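# Pull one staple stick from its box onto table

## Task

Remove a single stick of staples from the staple box and set it down on the table with its legs pointing down, far enough away that it touches neither the box's tray nor its sleeve.

## Robot and tools

Robot: two arms, left_arm and right_arm, each with a two-finger gripper. Calibrated bases in the scene frame: left_arm at (+0.014, +0.378, 0) m, quat_wxyz (+1.000, 0, 0, -0.011); right_arm at (+0.052, -0.359, 0) m, quat_wxyz (+1.000, 0, 0, +0.004). A camera stand sits behind the arms. A loose object may get a brief random nudge now and then.

Frames. Scene frame: origin at table-top height, halfway between the nominal bases, +z up, +x out over the table, left_arm on the +y side (arm names do not match image sides). Each arm reports its hand position, orientation, velocities and targets in its own base frame. Fixed cameras and the table use the scene frame. Motion offsets are taken along the axes of that arm's current Hand target. Gripper axes: fingers point along +z, open and close along y. end_effector_position is the spot between the pads, roughly 1 cm behind the tips. Reported poses can be off by a few cm, more at long reach.

The 14-number row (used by execute_actions and move): one flat list for both arms. Numbers 1-7 are left_arm: dx, dy, dz, rx, ry, rz, opening; numbers 8-14 are right_arm in the same order. All are in [-1, 1]. The six pose numbers are an offset from the arm's Hand target at the start of the call, not a pose; 1.0 equals 0.6 m for dx, dy, dz and 180 degrees for rx, ry, rz, which together form one rotation vector. Opening is absolute: +1 fully open (0.094 m), -1 closed. Sending six zeros re-requests the current Hand target; to keep a gripper as is, resend its present opening (a 0 means half open).

execute_actions(actions, cameras): actions is a list of actions; each action is up to 15 rows, one per 1/30 s step, a short action repeating its last row. Every row counts from the action's starting Hand target, and each new action or call starts from wherever the target now is, so a repeated offset keeps moving. Images return only for an empty actions list or when cameras names them (["all"], [] or names; unknown names void the call).

move(target, speed, blend, opening_speed, grip_force, blocking, cameras): target is one 14-number row or up to 15 rows, all offsets from the same starting Hand targets. Straight paths, shorter way round for rotation, at least 0.5 s, capped at 10 s total. speed in m/s, 0.002 to 2.9, default 0.25 (turns up to twice that in rad/s); one value or one per target. blend in m rounds corners in a list; 0 stops at each point. opening_speed: rate of the commanded opening on the -1..+1 scale per second, at least 0.2; use it to close gently. grip_force: newtons per pad, 10 to 50, one value or one per arm; it persists, and lower values close slowly (about 16 s at 10). blocking=false returns early while the move continues. No obstacle avoidance: paths ignore objects and the other arm. Fast moves lag, stray and hit harder; avoid paths passing near an arm's own base. The result adds a move: line (done, off_target, moving, held, fault) plus limits (paced = pose clipped, held = steps withheld). done means at rest within 10 mm and 2 degrees; neither done nor off_target tells you about contact.

wait(seconds 0 to 10): let time pass holding commands; a running move continues. stop(): brakes the running move. zoom_image(camera, region [x0,y0,x1,y1], max 504x504 px): closer crop of the newest image from cam_head_left, cam_head_right, cam_left_wrist or cam_right_wrist (all 672x504). finished_scene(scene): ends the current scene; call nothing after it in that reply.

Control behaviour: each step the commanded orientation is limited to 40 degrees from the measured one. Friction and weight may leave a gripper a few cm short; resending zeros or the missing distance fixes it. A blocked arm keeps pushing until commanded back past its gripper.

Gripping: grip_measured uses the opening scale; empty it reads up to 2.5 mm wide. Squeezing a hard part reads up to about 3 mm under its width. Force rises about 1 N per 0.001 below first touch, then jumps to the limit. Release by commanding well above grip_measured.

Readings: Joint velocities may say within noise. Joint torques include gravity, have per-unit offset and noise; numbers 1-3 wrap at ±28 N m. Joint ranges (rad): waist -2.618..3.054, shoulder 0..3.142, elbow 0..3.142 (straight 2.901), wrist pitch and yaw ±1.571, wrist roll ±2.094.

Heat: holding loads, stretching out or pushing at an unreachable pose warms motors; MOTOR HOT at 75 °C, fault fold at 90 °C, collapse at 100 °C.

Avoid: dropping or flinging the stick, releasing it while moving, slamming fixed things, hard pushes, arms or grippers touching each other, strain on wrist camera cables, anything leaving the table.

Each tool is called after "Request:" as name(argument=value, ...), one argument or row to a line, values as JSON.

## Session

Request:
execute_actions(
  actions=[],
)

Request:
zoom_image(
  camera="cam_head_right",
  region=[230, 280, 480, 420],
)

Scene clock: 0.00 s.
left_arm: end_effector_position=(+0.4019, +0.0299, +0.1104) grip_measured=+1.000 end_effector_quat_wxyz=(+0.602, -0.106, +0.790, +0.056) | right_arm: end_effector_position=(+0.3835, -0.0196, +0.1230) grip_measured=+1.000 end_effector_quat_wxyz=(+0.607, +0.107, +0.779, -0.117)
Joint positions: left_arm=[-0.044 1.559 0.377 0.9 -0.26 -0.115 0.094] | right_arm=[0.162 1.476 0.34 0.867 0.472 0.071 0.094]
Joint velocities: within noise
Joint torques (N m): no reading
Motor temperatures (°C): left_arm=[25 29 39 31 25 25 28] | right_arm=[26 30 33 27 27 26 25]
Heat: left arm: 39 °C; right arm: 33 °C.
Hand target: left_arm +0.4021, +0.0301, +0.1107; +0.601, -0.106, +0.790, +0.057 | right_arm +0.3835, -0.0200, +0.1233; +0.605, +0.107, +0.780, -0.118
Tool commands: left_gripper/opening=+1.0 right_gripper/opening=+1.0

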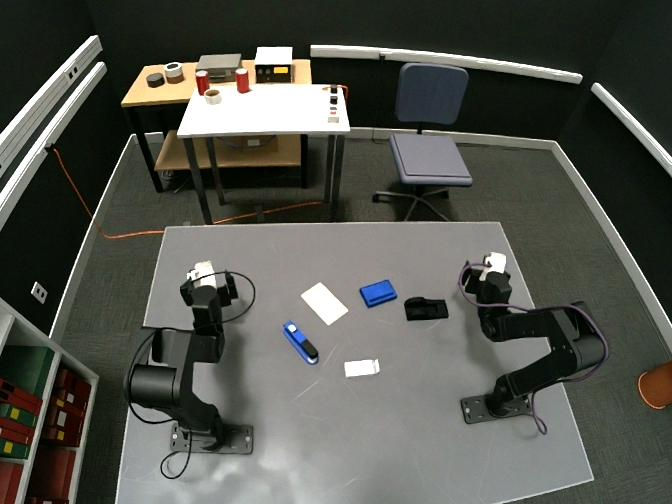

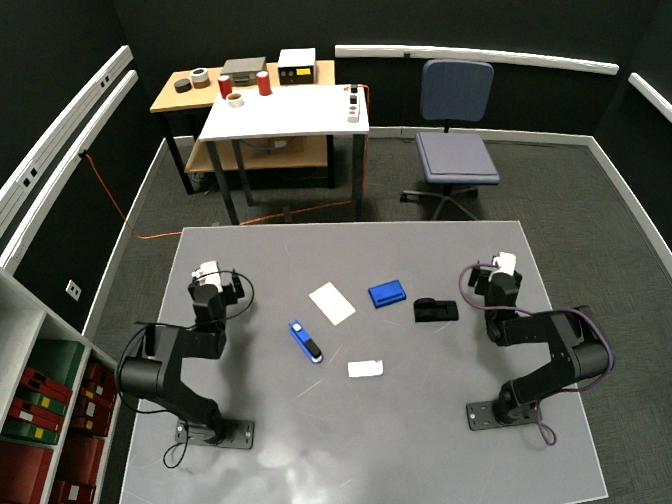

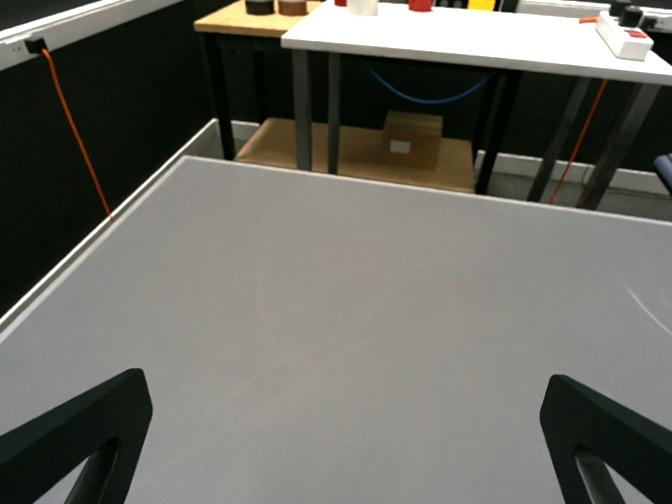

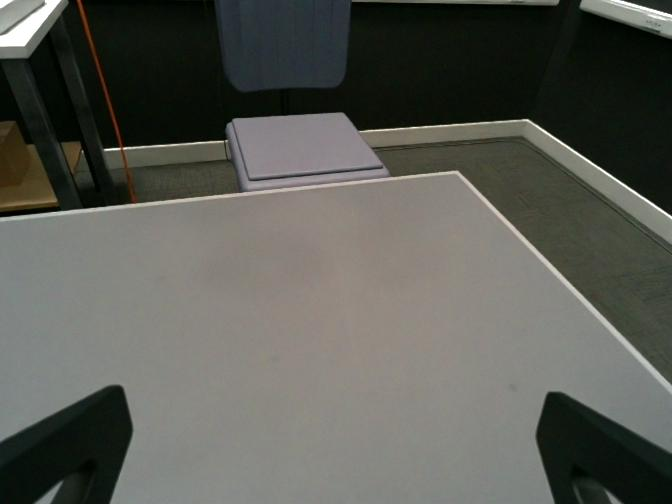

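Scaled by 2.016 from the camera's 672x504 image, which has a finer 960x720 frame.

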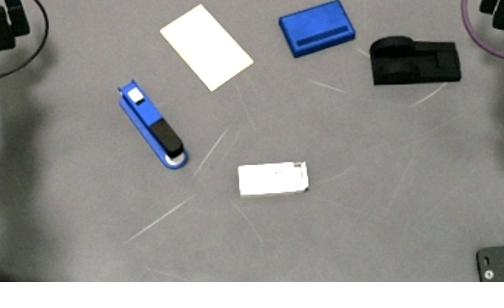

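Request:
zoom_image(
  camera="cam_head_right",
  region=[335, 345, 395, 390],
)

Request:
zoom_image(
  camera="cam_head_left",
  region=[335, 345, 395, 390],
)

Scaled by 8.400 from the camera's 672x504 image, which has a finer 960x720 frame.

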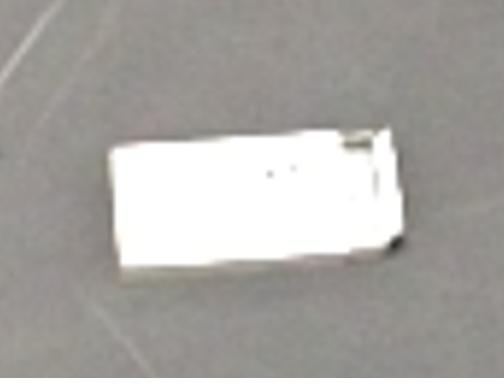

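Scaled by 8.400 from the camera's 672x504 image, which has a finer 960x720 frame.

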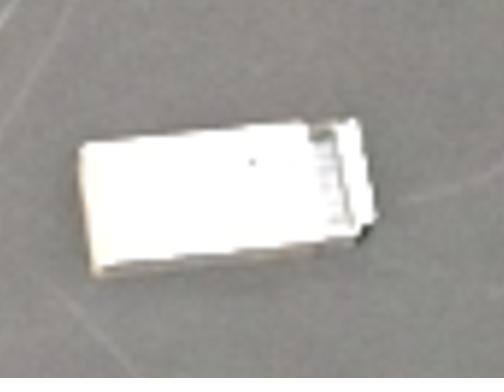

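Request:
move(
  target=[0.074,-0.372,-0.452,0.485,0.1455,0.324,1,0.0637,0.2373,-0.499,-0.520,0.1205,-0.3105,1],
  cameras=["all"],
  speed=0.25,
)

Scene clock: 6.93 s.
left_arm: end_effector_position=(+0.1919, -0.2452, +0.1447) grip_measured=+1.000 end_effector_quat_wxyz=(+0.246, +0.659, +0.673, -0.230) | right_arm: end_effector_position=(+0.1445, +0.2051, +0.1414) grip_measured=+1.000 end_effector_quat_wxyz=(-0.239, +0.659, -0.675, -0.232)
Joint positions: left_arm=[-0.616 1.285 0.946 -0.765 0.525 0.807 0.094] | right_arm=[0.57 1.045 0.8 -0.9 -0.546 -0.856 0.094]
Joint torques (N m): left_arm=[-0.44 -3.74 10.22 0.75 0.53 0.18] | right_arm=[0.49 -1.24 10.28 1.07 -0.51 -0.15]
Heat: left arm: 40 °C; right arm: 34 °C.
Hand target: left_arm +0.1893, -0.2501, +0.1503; +0.242, +0.664, +0.665, -0.242 | right_arm +0.1431, +0.2099, +0.1503; -0.242, +0.664, -0.664, -0.241
Off the commanded pose: left_arm 0.008 m, 2 deg | right_arm 0.010 m, 2 deg.
move: done

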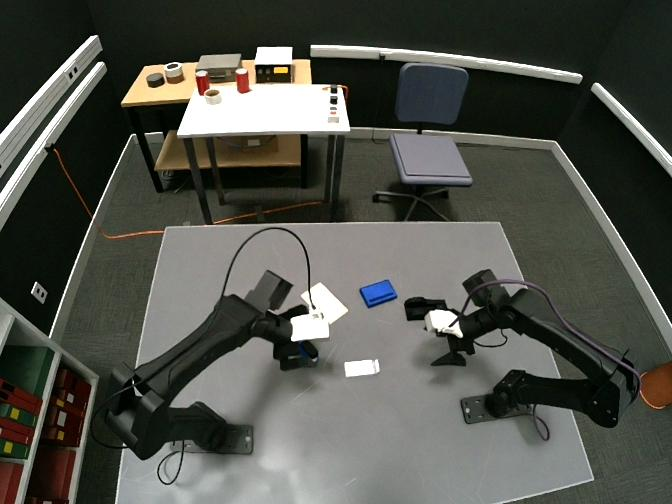

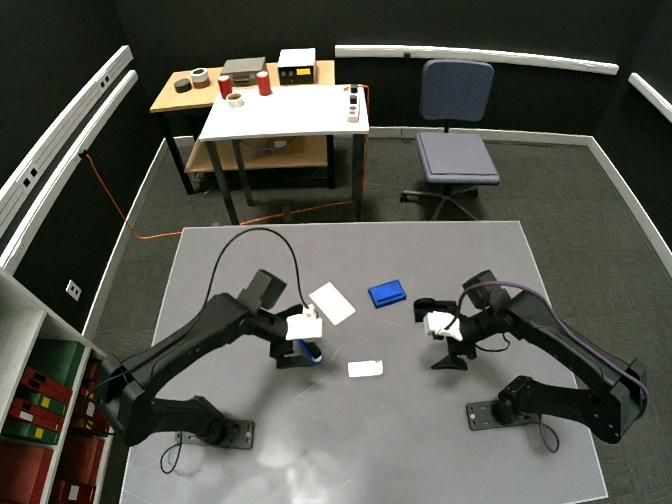

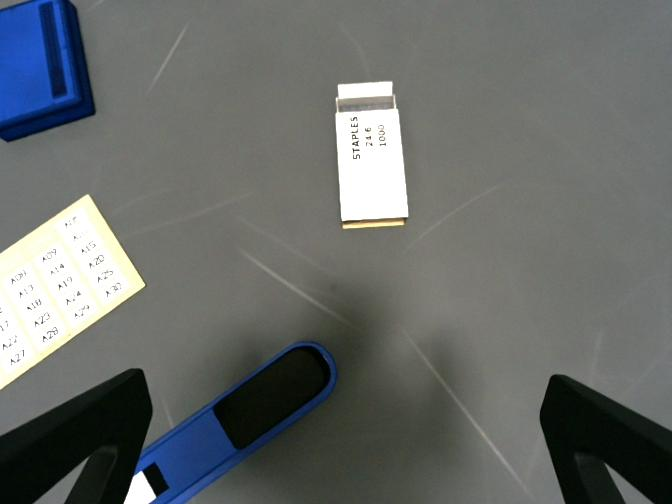

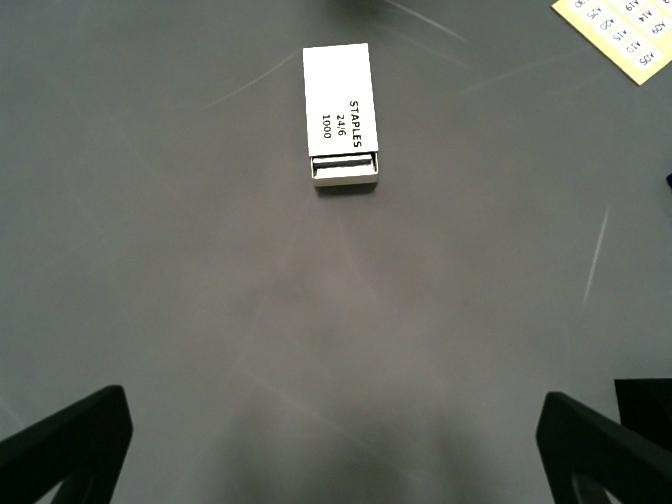

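Request:
zoom_image(
  camera="cam_right_wrist",
  region=[280, 110, 410, 210],
)

Request:
zoom_image(
  camera="cam_left_wrist",
  region=[310, 60, 440, 240],
)

Scaled by 3.877 from the camera's 672x504 image, which has a finer 960x720 frame.

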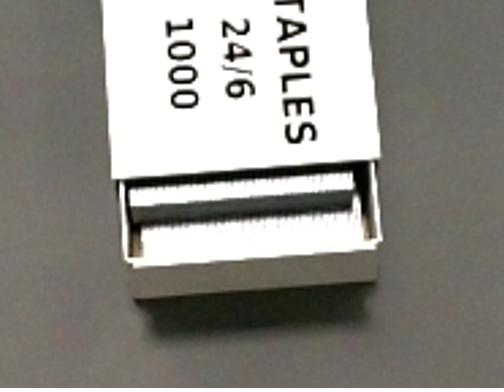

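Scaled by 2.800 from the camera's 672x504 image, which has a finer 960x720 frame.

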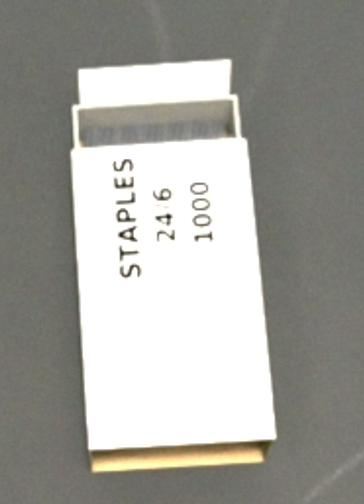

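Request:
move(
  target=[-0.056,-0.0155,0.221,-0.016,0.0556,-0.019,1,0,0,0,0,0,0,1],
  cameras=["cam_left_wrist","cam_right_wrist"],
  speed=0.15,
)

Request:
zoom_image(
  camera="cam_right_wrist",
  region=[280, 110, 410, 210],
)

Scene clock: 11.27 s.
left_arm: end_effector_position=(+0.1738, -0.3519, +0.0678) grip_measured=+1.000 end_effector_quat_wxyz=(+0.183, +0.660, +0.708, -0.173) | right_arm: end_effector_position=(+0.1444, +0.2050, +0.1414) grip_measured=+1.000 end_effector_quat_wxyz=(-0.239, +0.659, -0.675, -0.232)
Joint positions: left_arm=[-1.006 1.677 1.06 -0.5 0.237 0.439 0.094] | right_arm=[0.57 1.045 0.8 -0.9 -0.546 -0.856 0.094]
Joint torques (N m): left_arm=[-0.2 -7.56 9.69 1.2 0.08 -0.03] | right_arm=[0.46 -1.25 10.29 1.08 -0.51 -0.15]
Heat: left arm: 41 °C; right arm: 35 °C.
Hand target: left_arm +0.1801, -0.3611, +0.0702; +0.192, +0.656, +0.709, -0.173 | right_arm +0.1431, +0.2099, +0.1503; -0.242, +0.665, -0.664, -0.241
Off the commanded pose: left_arm 0.011 m, 1 deg | right_arm 0.010 m, 2 deg.
move: off_target (left_arm)
Images, in order (width x height): cam_left_wrist 672x504, cam_right_wrist 672x504.

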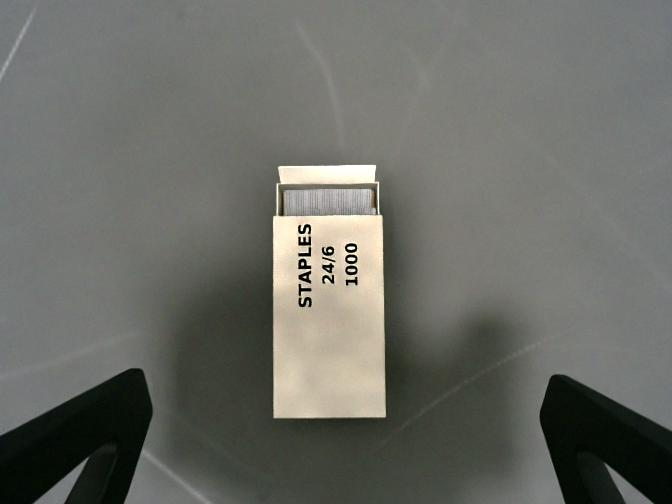

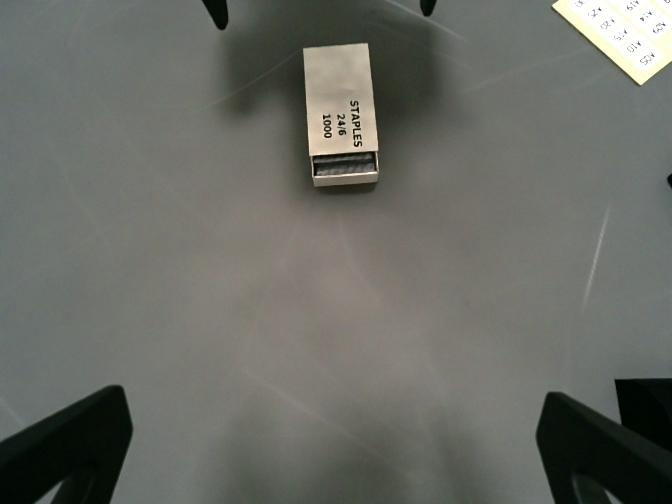

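Scaled by 3.877 from the camera's 672x504 image, which has a finer 960x720 frame.

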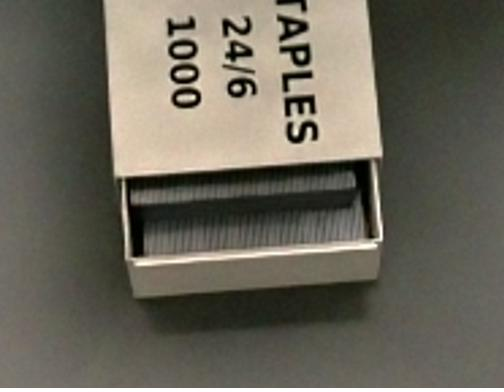

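Request:
move(
  target=[
    [0.0437,0.0047,0.0863,0,0,0,1,0.0113,-0.0173,0.198,-0.0096,-0.111,-0.0115,1],
    [0.0437,0.0047,0.0863,0,0,0,-0.2,0.0113,-0.0173,0.198,-0.0096,-0.111,-0.0115,0.4],
  ],
  cameras=["cam_left_wrist","cam_right_wrist"],
  speed=0.1,
  grip_force=[20,50],
)

Request:
zoom_image(
  camera="cam_right_wrist",
  region=[250, 200, 450, 400],
)

Scene clock: 20.27 s.
left_arm: end_effector_position=(+0.1846, -0.3687, +0.0269) grip_measured=-0.198 end_effector_quat_wxyz=(+0.205, +0.658, +0.702, -0.179) | right_arm: end_effector_position=(+0.1634, +0.2826, +0.0631) grip_measured=+0.402 end_effector_quat_wxyz=(-0.365, +0.629, -0.594, -0.344)
Joint positions: left_arm=[-1.006 1.794 0.995 -0.27 0.237 0.439 0.038] | right_arm=[0.652 1.406 0.382 0.267 -0.761 -0.635 0.066]
Joint torques (N m): left_arm=[0.42 -7.84 5.61 1.22 0.03 -0.08] | right_arm=[0.49 -2.7 4.33 1.93 -0.52 0.11]
Heat: left arm: 41 °C; right arm: 35 °C.
Hand target: left_arm +0.1836, -0.3640, +0.0123; +0.192, +0.656, +0.709, -0.173 | right_arm +0.1536, +0.2810, +0.0548; -0.348, +0.628, -0.597, -0.359
Off the commanded pose: left_arm 0.015 m, 2 deg | right_arm 0.013 m, 3 deg.
grip_force (N): 20, 50
move: moving (left_arm; no rest 5 s after target 2's new opening was sent), off_target (right_arm); target 2's new opening was sent with left_arm's hand 0.015 m and 2 deg from that target
Images, in order (width x height): cam_left_wrist 672x504, cam_right_wrist 672x504.

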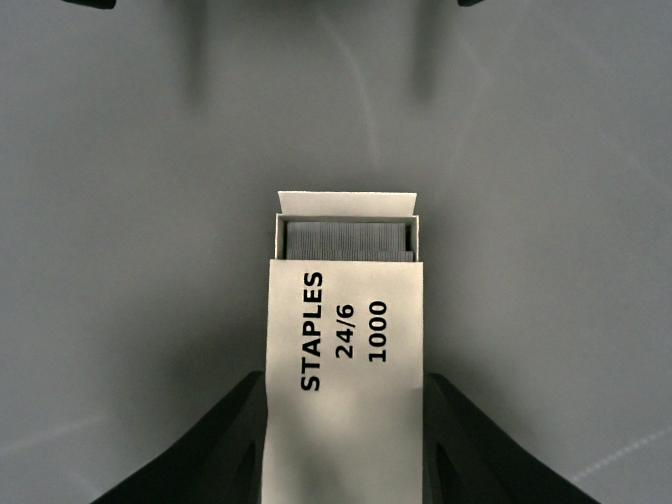

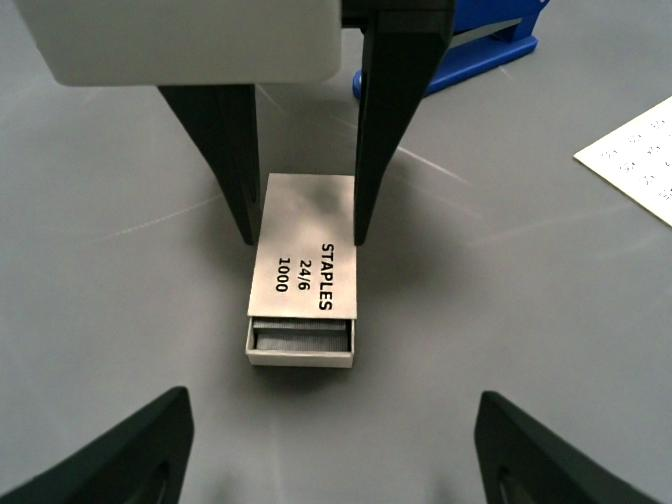

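Scaled by 2.520 from the camera's 672x504 image, which has a finer 960x720 frame.

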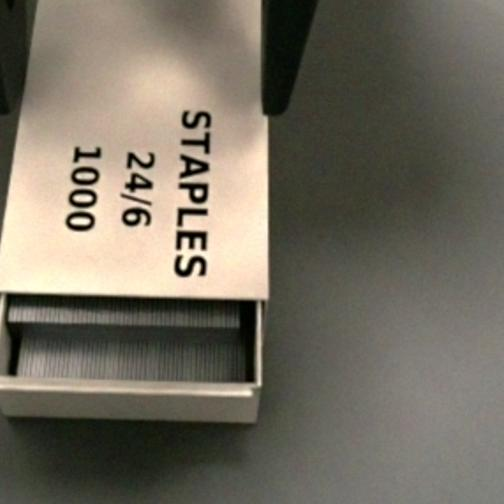

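Request:
zoom_image(
  camera="cam_left_wrist",
  region=[260, 170, 440, 280],
)

Request:
zoom_image(
  camera="cam_right_wrist",
  region=[235, 300, 375, 380],
)

Scaled by 2.800 from the camera's 672x504 image, which has a finer 960x720 frame.

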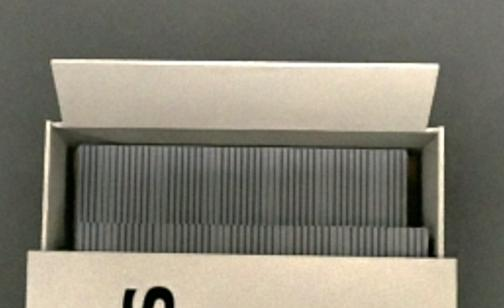

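Scaled by 3.600 from the camera's 672x504 image, which has a finer 960x720 frame.

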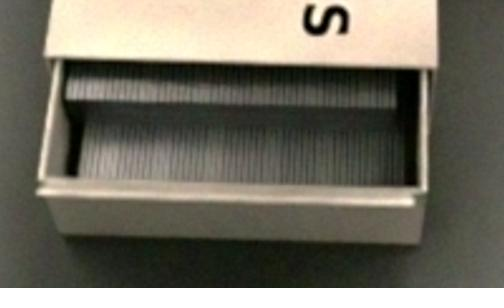

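Request:
move(
  target=[0,0,0,0,0,0,-0.2,0.0232,0.016,0.0565,0,0,0,0.3],
  cameras=["cam_left_wrist","cam_right_wrist"],
  speed=0.1,
)

Request:
zoom_image(
  camera="cam_right_wrist",
  region=[200, 240, 450, 460],
)

Scene clock: 23.30 s.
left_arm: end_effector_position=(+0.1846, -0.3687, +0.0269) grip_measured=-0.198 end_effector_quat_wxyz=(+0.205, +0.658, +0.702, -0.179) | right_arm: end_effector_position=(+0.1509, +0.3065, +0.0353) grip_measured=+0.302 end_effector_quat_wxyz=(-0.364, +0.630, -0.589, -0.352)
Joint positions: left_arm=[-1.006 1.794 0.995 -0.27 0.237 0.439 0.038] | right_arm=[0.766 1.599 0.339 0.575 -0.694 -0.532 0.061]
Joint torques (N m): left_arm=[0.13 -8.12 5.81 1.27 0.12 -0.01] | right_arm=[0.47 -3.4 3.34 2.05 -0.32 0.13]
Heat: left arm: 41 °C; right arm: 34 °C.
Hand target: left_arm +0.1836, -0.3640, +0.0123; +0.192, +0.656, +0.709, -0.173 | right_arm +0.1433, +0.3029, +0.0257; -0.348, +0.628, -0.597, -0.358
Off the commanded pose: left_arm 0.015 m, 2 deg | right_arm 0.013 m, 2 deg.
grip_force (N): 20, 50
move: off_target (left_arm, right_arm)
Images, in order (width x height): cam_left_wrist 672x504, cam_right_wrist 672x504.

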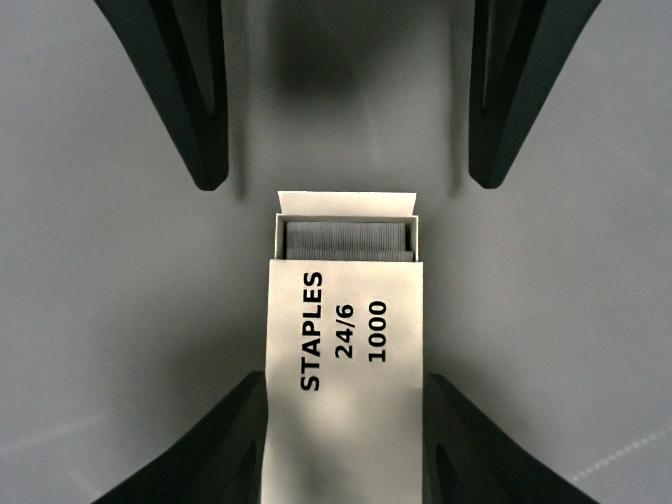

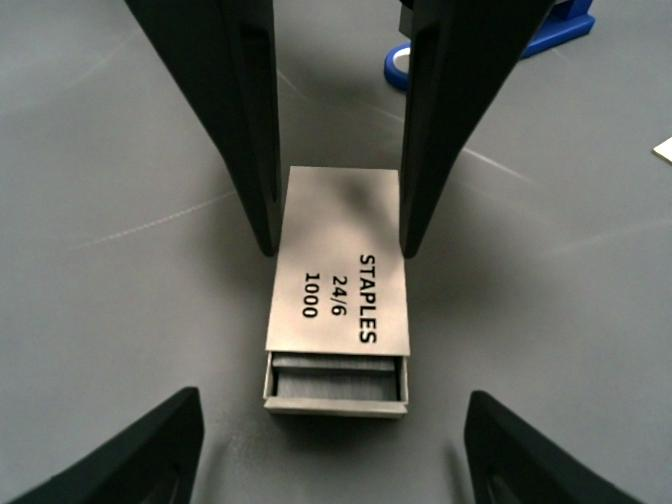

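Scaled by 2.016 from the camera's 672x504 image, which has a finer 960x720 frame.

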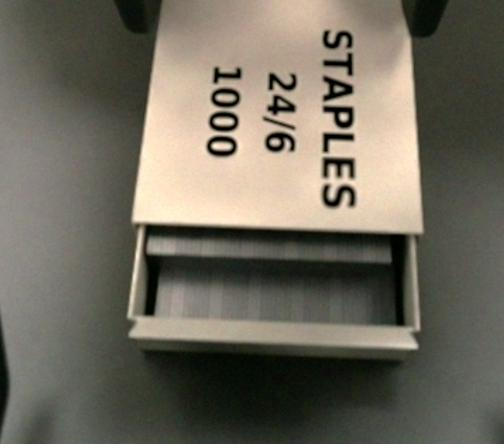

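Request:
move(
  target=[0,0,0,0,0,0,-0.2,0.0025,-0.0032,0.0315,0,0,0,0.2],
  cameras=["cam_left_wrist","cam_right_wrist"],
  speed=0.06,
)

Request:
zoom_image(
  camera="cam_left_wrist",
  region=[180, 130, 520, 300],
)

Scene clock: 24.87 s.
left_arm: end_effector_position=(+0.1846, -0.3687, +0.0269) grip_measured=-0.198 end_effector_quat_wxyz=(+0.205, +0.658, +0.702, -0.179) | right_arm: end_effector_position=(+0.1448, +0.3150, +0.0170) grip_measured=+0.202 end_effector_quat_wxyz=(-0.353, +0.630, -0.595, -0.353)
Joint positions: left_arm=[-1.006 1.794 0.995 -0.27 0.237 0.439 0.038] | right_arm=[0.812 1.708 0.339 0.681 -0.66 -0.494 0.056]
Joint torques (N m): left_arm=[0.24 -7.91 5.53 1.31 0.11 0.01] | right_arm=[0.5 -3.7 5.55 2.06 -0.31 0.12]
Heat: left arm: 41 °C; right arm: 34 °C.
Hand target: left_arm +0.1836, -0.3640, +0.0123; +0.192, +0.656, +0.709, -0.173 | right_arm +0.1446, +0.3186, +0.0151; -0.348, +0.628, -0.597, -0.359
Off the commanded pose: left_arm 0.015 m, 2 deg | right_arm 0.004 m, 1 deg.
grip_force (N): 20, 50
move: off_target (left_arm)
Images, in order (width x height): cam_left_wrist 672x504, cam_right_wrist 672x504.

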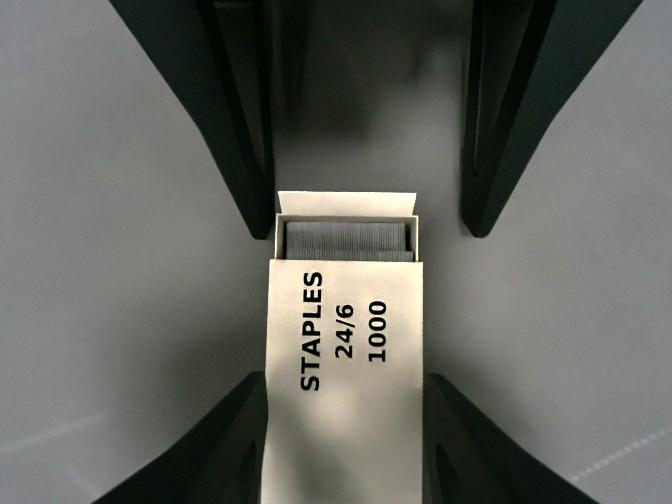

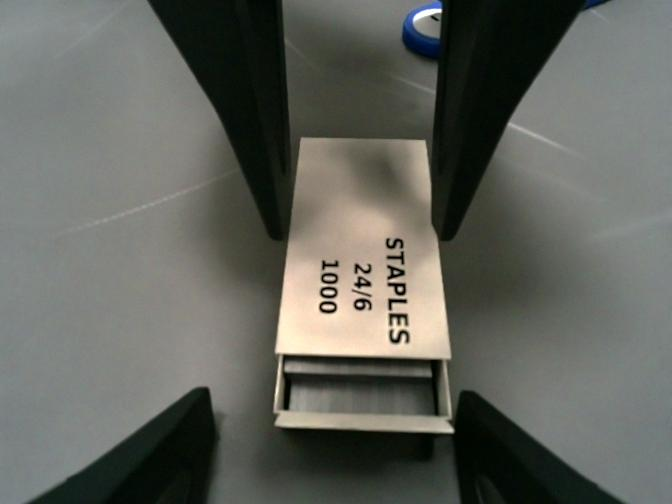

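Scaled by 1.482 from the camera's 672x504 image, which has a finer 960x720 frame.

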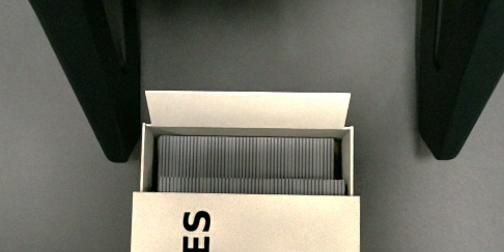

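Request:
execute_actions(
  actions=[
    [[0,0,0,0,0,0,-0.2,-0.002,-0.006,-0.001,0,0,0,0.2],[0,0,0,0,0,0,-0.2,-0.0043,-0.012,-0.0025,0,0,0,0.2],[0,0,0,0,0,0,-0.2,-0.0043,-0.018,-0.0025,0,0,0,0.2],[0,0,0,0,0,0,-0.2,-0.0043,-0.020,-0.0025,0,0,0,0.2],[0,0,0,0,0,0,-0.2,-0.0043,-0.020,-0.0025,0,0,0,0.2],[0,0,0,0,0,0,-0.2,-0.0043,-0.016,-0.0025,0,0,0,0.2],[0,0,0,0,0,0,-0.2,-0.0043,-0.010,-0.0025,0,0,0,0.2]],
  ],
  cameras=["cam_left_wrist","cam_right_wrist"],
)

Scene clock: 26.07 s.
left_arm: end_effector_position=(+0.1846, -0.3687, +0.0269) grip_measured=-0.198 end_effector_quat_wxyz=(+0.205, +0.658, +0.702, -0.179) | right_arm: end_effector_position=(+0.1550, +0.3180, +0.0222) grip_measured=+0.202 end_effector_quat_wxyz=(-0.360, +0.625, -0.596, -0.352)
Joint positions: left_arm=[-1.006 1.794 0.995 -0.27 0.237 0.439 0.038] | right_arm=[0.794 1.708 0.367 0.662 -0.666 -0.497 0.056]
Joint torques (N m): left_arm=[0.08 -7.83 5.56 1.27 0.14 -0.04] | right_arm=[0.5 -4.37 5.04 1.84 -0.37 0]
Heat: left arm: 41 °C; right arm: 34 °C.
Hand target: left_arm +0.1836, -0.3640, +0.0123; +0.192, +0.656, +0.709, -0.173 | right_arm +0.1506, +0.3189, +0.0181; -0.348, +0.628, -0.597, -0.358
Off the commanded pose: left_arm 0.015 m, 2 deg | right_arm 0.006 m, 2 deg.
grip_force (N): 20, 50
Images, in order (width x height): cam_left_wrist 672x504, cam_right_wrist 672x504.

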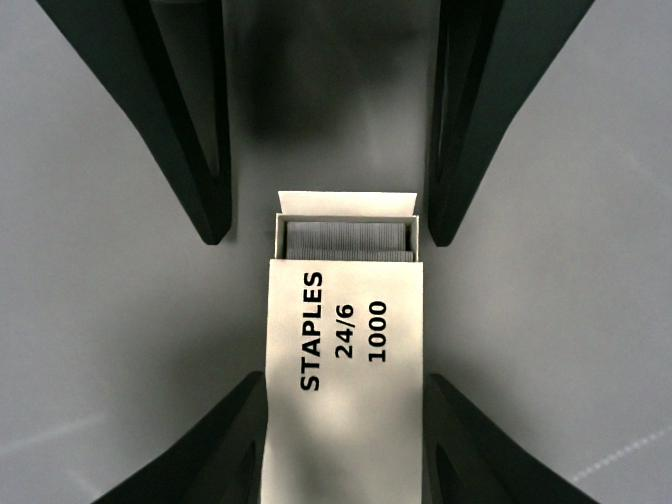

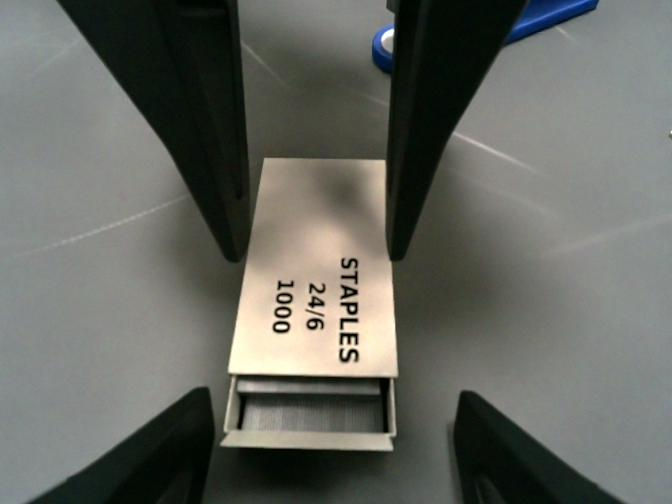

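Request:
execute_actions(
  actions=[],
  cameras=["all"],
)

Scene clock: 27.80 s.
left_arm: end_effector_position=(+0.1846, -0.3687, +0.0269) grip_measured=-0.198 end_effector_quat_wxyz=(+0.205, +0.658, +0.702, -0.179) | right_arm: end_effector_position=(+0.1550, +0.3180, +0.0222) grip_measured=+0.202 end_effector_quat_wxyz=(-0.360, +0.625, -0.596, -0.352)
Joint positions: left_arm=[-1.006 1.794 0.995 -0.27 0.237 0.439 0.038] | right_arm=[0.794 1.708 0.367 0.662 -0.666 -0.497 0.056]
Joint velocities: within noise
Joint torques (N m): left_arm=[0.24 -8.17 5.52 1.3 0.12 -0.08] | right_arm=[0.51 -4.38 5.03 1.84 -0.36 -0.01]
Motor temperatures (°C): left_arm=[25 30 41 33 25 25 28] | right_arm=[26 30 34 29 28 26 25]
Heat: left arm: 41 °C; right arm: 34 °C.
Hand target: left_arm +0.1836, -0.3640, +0.0123; +0.192, +0.656, +0.709, -0.173 | right_arm +0.1506, +0.3189, +0.0181; -0.348, +0.628, -0.597, -0.358
Tool commands: left_gripper/opening=-0.2 right_gripper/opening=+0.2
Off the commanded pose: left_arm 0.015 m, 2 deg | right_arm 0.006 m, 2 deg.
grip_force (N): 20, 50

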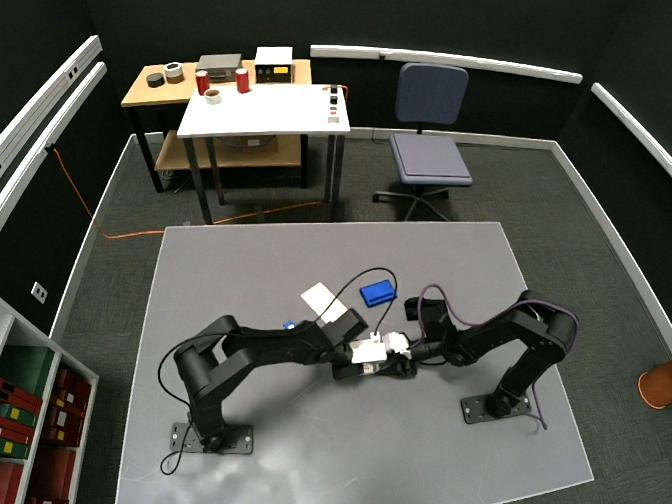

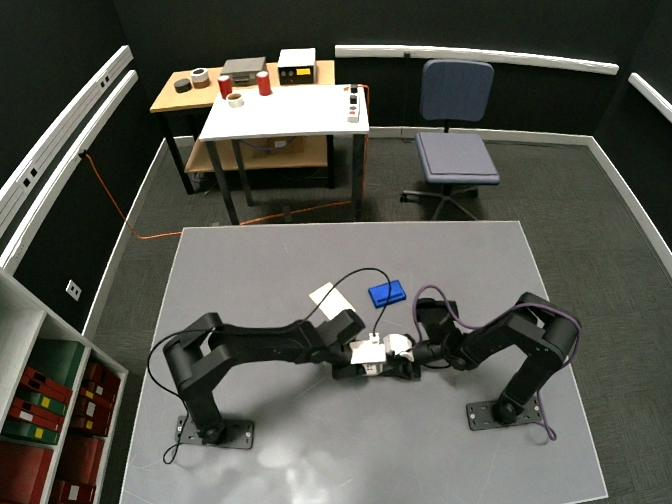

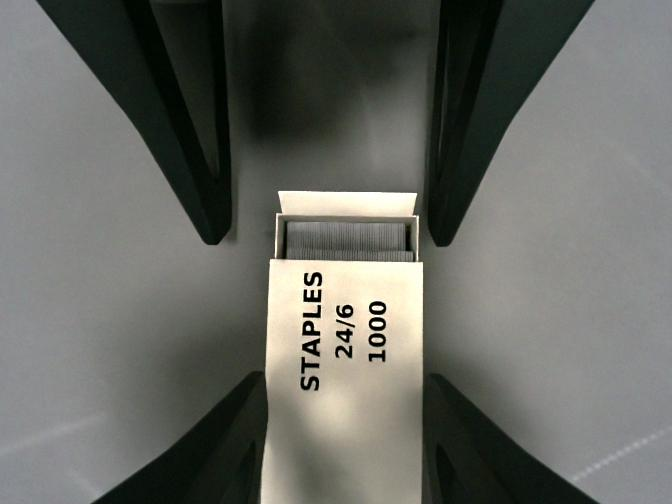

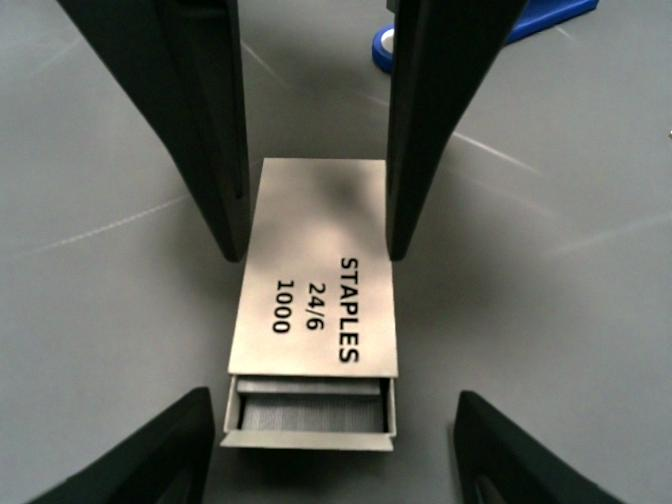

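Request:
move(
  target=[
    [0,0,0,0,0,0,-0.2,0,0.01,0,0,0,0,0.2],
    [0,0,0,0,0,0,-0.2,0,0.008,0,0,0,0,-0.3],
  ],
  speed=0.05,
  opening_speed=0.3,
  grip_force=[20,30],
  cameras=["cam_left_wrist","cam_right_wrist"],
)

Scene clock: 30.90 s.
left_arm: end_effector_position=(+0.1848, -0.3674, +0.0257) grip_measured=-0.198 end_effector_quat_wxyz=(+0.204, +0.658, +0.703, -0.176) | right_arm: end_effector_position=(+0.1538, +0.3190, +0.0216) grip_measured=-0.209 end_effector_quat_wxyz=(-0.359, +0.626, -0.597, -0.351)
Joint positions: left_arm=[-1.006 1.794 0.992 -0.27 0.231 0.439 0.038] | right_arm=[0.802 1.708 0.367 0.662 -0.658 -0.492 0.037]
Joint torques (N m): left_arm=[0.1 -7.76 5.83 1.31 0.16 0] | right_arm=[1.07 -4.97 3.67 2 -0.34 0.07]
Heat: left arm: 41 °C; right arm: 34 °C.
Hand target: left_arm +0.1836, -0.3640, +0.0123; +0.192, +0.656, +0.709, -0.173 | right_arm +0.1459, +0.3186, +0.0180; -0.348, +0.628, -0.597, -0.358
Off the commanded pose: left_arm 0.014 m, 2 deg | right_arm 0.009 m, 1 deg.
grip_force (N): 20, 30
move: off_target (left_arm)
Images, in order (width x height): cam_left_wrist 672x504, cam_right_wrist 672x504.

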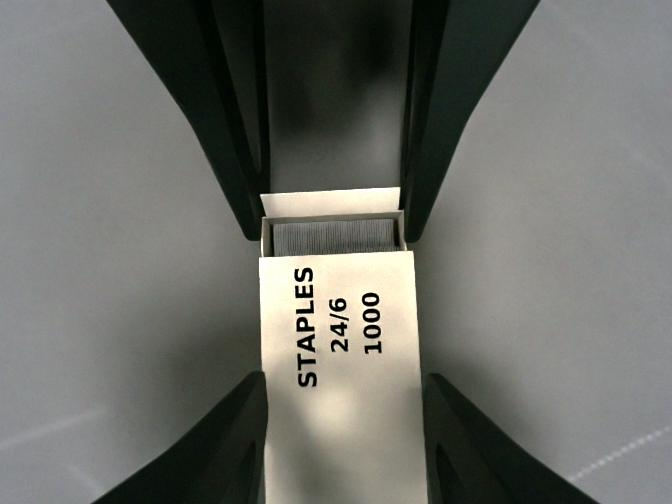

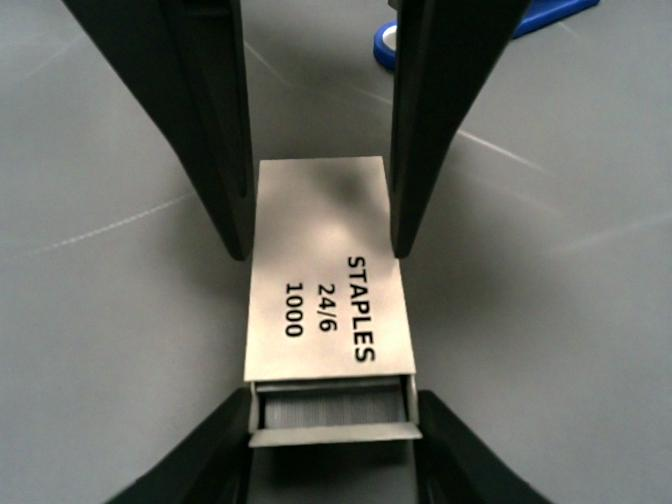

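Request:
move(
  target=[0.0433,0,-0.025,0,0,0,-0.19,0.0322,0,-0.039,0,0,0,-0.34],
  speed=0.04,
  grip_force=[10,30],
  cameras=["cam_left_wrist","cam_right_wrist"],
)

Scene clock: 32.57 s.
left_arm: end_effector_position=(+0.1874, -0.3547, +0.0237) grip_measured=-0.192 end_effector_quat_wxyz=(+0.221, +0.656, +0.697, -0.187) | right_arm: end_effector_position=(+0.1570, +0.2978, +0.0199) grip_measured=-0.209 end_effector_quat_wxyz=(-0.369, +0.625, -0.589, -0.356)
Joint positions: left_arm=[-0.971 1.752 0.905 -0.192 0.262 0.469 0.038] | right_arm=[0.715 1.697 0.31 0.692 -0.736 -0.557 0.037]
Joint torques (N m): left_arm=[0.99 -10.99 4.16 0.64 0.07 0.07] | right_arm=[-0.54 -6.53 2.25 1.36 -0.38 -0.2]
Heat: left arm: 41 °C; right arm: 34 °C.
Hand target: left_arm +0.1812, -0.3341, +0.0124; +0.192, +0.656, +0.709, -0.173 | right_arm +0.1472, +0.2888, +0.0130; -0.348, +0.628, -0.597, -0.358
Off the commanded pose: left_arm 0.024 m, 4 deg | right_arm 0.015 m, 3 deg.
grip_force (N): 10, 30
move: off_target (left_arm, right_arm)
Images, in order (width x height): cam_left_wrist 672x504, cam_right_wrist 672x504.

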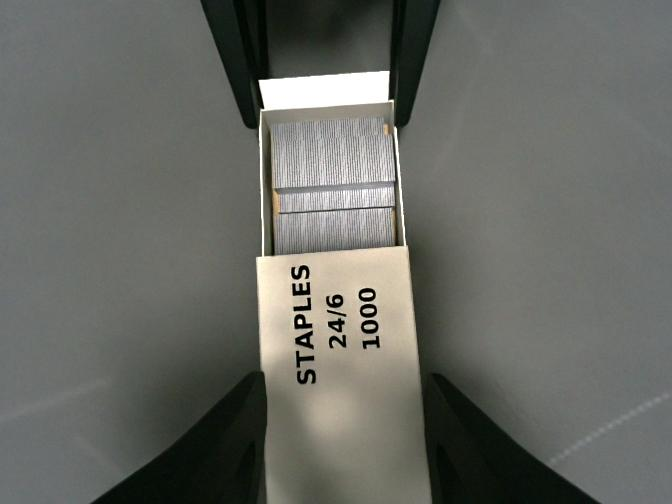

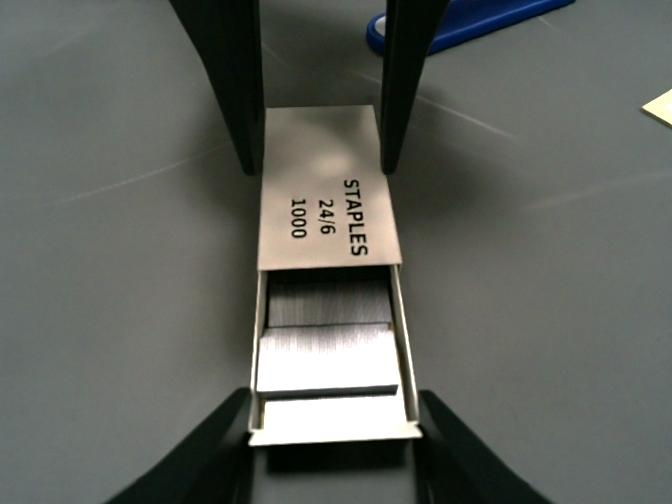

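Request:
zoom_image(
  camera="cam_left_wrist",
  region=[220, 60, 440, 270],
)

Request:
zoom_image(
  camera="cam_right_wrist",
  region=[220, 250, 440, 460],
)

Scaled by 2.291 from the camera's 672x504 image, which has a finer 960x720 frame.

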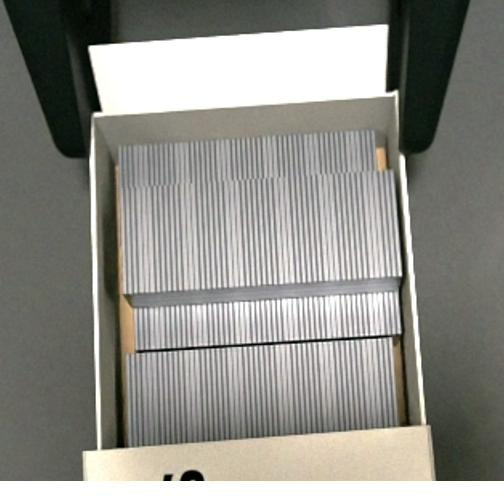

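Scaled by 2.291 from the camera's 672x504 image, which has a finer 960x720 frame.

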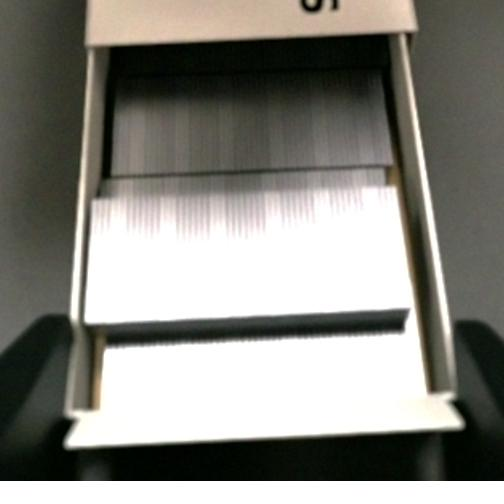

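Request:
move(
  target=[
    [-0.0397,0.0077,0.0012,0,0,0,-0.19,-0.017,-0.017,0.0065,0,0,0,-0.3],
    [-0.0397,0.0077,0.0012,0,0,0,0.05,-0.017,-0.017,0.0065,0,0,0,0.0],
  ],
  speed=0.06,
  opening_speed=0.4,
  cameras=["cam_left_wrist","cam_right_wrist"],
)

Scene clock: 36.80 s.
left_arm: end_effector_position=(+0.1873, -0.3522, +0.0279) grip_measured=+0.048 end_effector_quat_wxyz=(+0.203, +0.657, +0.704, -0.177) | right_arm: end_effector_position=(+0.1549, +0.2970, +0.0161) grip_measured=-0.002 end_effector_quat_wxyz=(-0.348, +0.627, -0.598, -0.359)
Joint positions: left_arm=[-0.972 1.752 0.95 -0.278 0.25 0.466 0.049] | right_arm=[0.715 1.691 0.334 0.612 -0.741 -0.566 0.047]
Joint torques (N m): left_arm=[-0.62 -7.31 9.24 0.89 0.12 -0.1] | right_arm=[-0.46 -6.5 5.56 1.48 -0.33 -0.1]
Heat: left arm: 41 °C; right arm: 34 °C.
Hand target: left_arm +0.1873, -0.3546, +0.0236; +0.192, +0.656, +0.709, -0.173 | right_arm +0.1569, +0.2977, +0.0200; -0.348, +0.628, -0.597, -0.359
Off the commanded pose: left_arm 0.005 m, 1 deg | right_arm 0.004 m, 0 deg.
grip_force (N): 10, 30
move: done
Images, in order (width x height): cam_left_wrist 672x504, cam_right_wrist 672x504.

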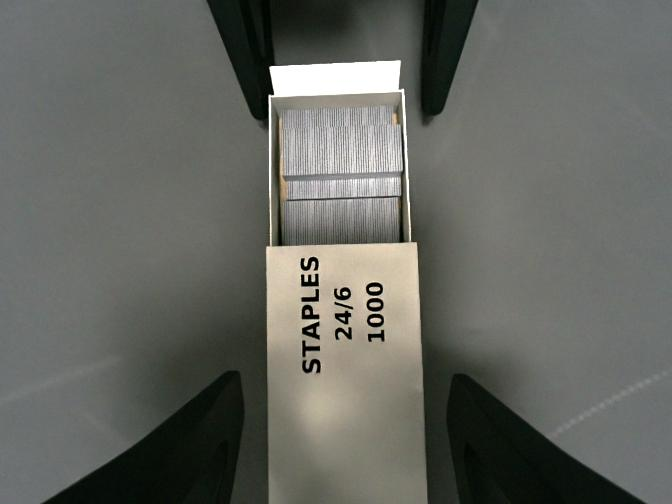

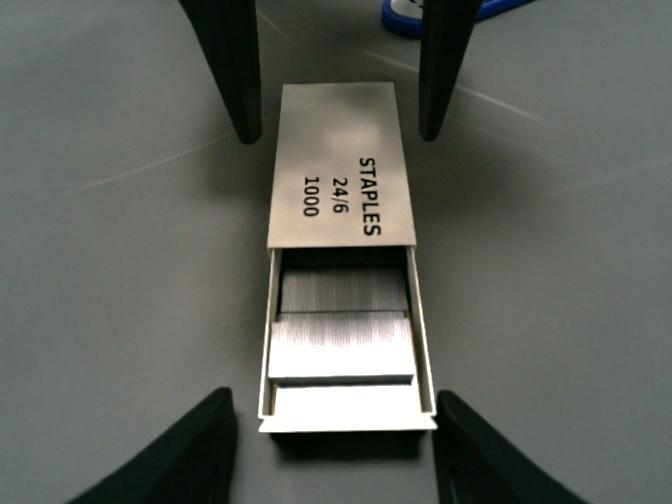

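Request:
move(
  target=[
    [0,0,0,0,0,0,0.1,0,0,0,0,0,0,0.2],
    [0,0,-0.3,0,0,0,0.1,0,0,-0.22,0,0,0,0.2],
  ],
  speed=0.15,
  blend=0,
  cameras=["all"],
)

Scene clock: 40.17 s.
left_arm: end_effector_position=(+0.1813, -0.2645, +0.1672) grip_measured=+0.098 end_effector_quat_wxyz=(+0.184, +0.654, +0.715, -0.164) | right_arm: end_effector_position=(+0.1582, +0.1812, +0.0775) grip_measured=+0.198 end_effector_quat_wxyz=(-0.340, +0.631, -0.604, -0.348)
Joint positions: left_arm=[-0.807 1.376 1.187 -0.976 0.298 0.613 0.052] | right_arm=[0.163 1.235 0.468 -0.595 -1.003 -1.335 0.056]
Joint torques (N m): left_arm=[0.35 -7.66 9.57 0.71 0.44 0.14] | right_arm=[-0.59 -1.61 8.65 0.56 -0.81 -0.15]
Heat: left arm: 41 °C; right arm: 34 °C.
Hand target: left_arm +0.1792, -0.2650, +0.1795; +0.192, +0.656, +0.709, -0.173 | right_arm +0.1615, +0.1836, +0.0860; -0.348, +0.628, -0.597, -0.359
Off the commanded pose: left_arm 0.012 m, 2 deg | right_arm 0.010 m, 2 deg.
grip_force (N): 10, 30
move: off_target (left_arm)

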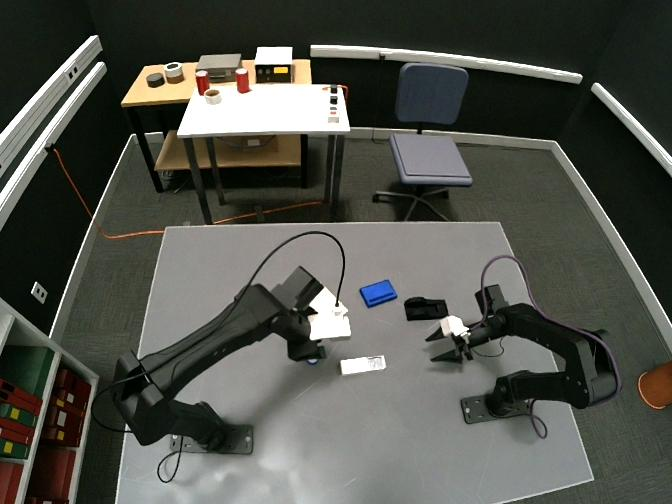

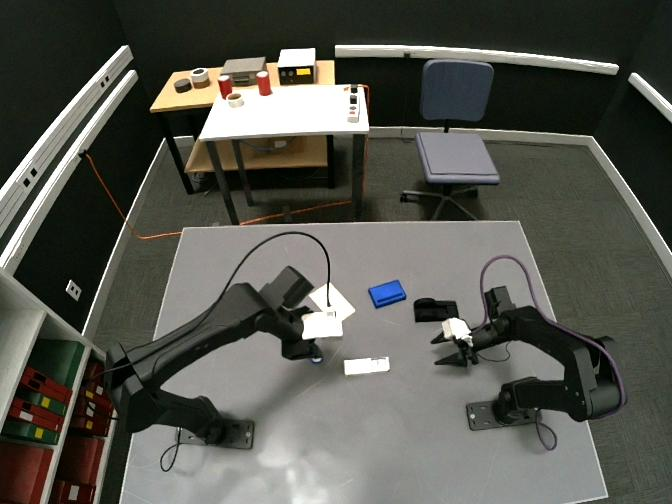

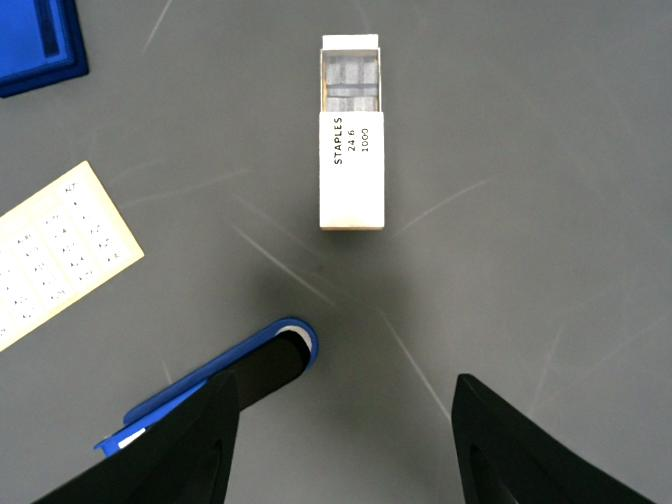

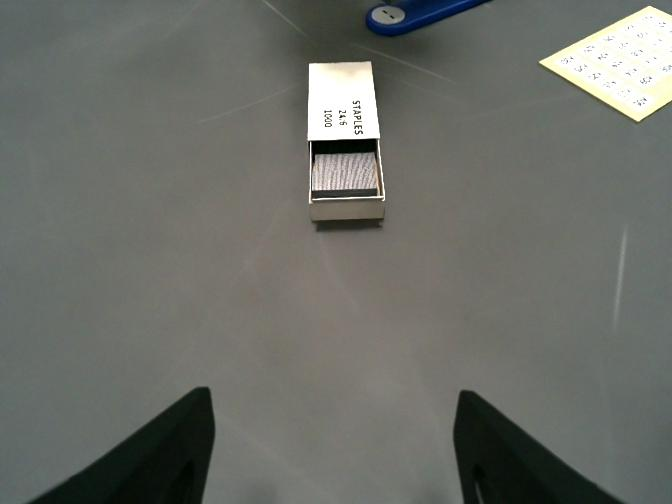

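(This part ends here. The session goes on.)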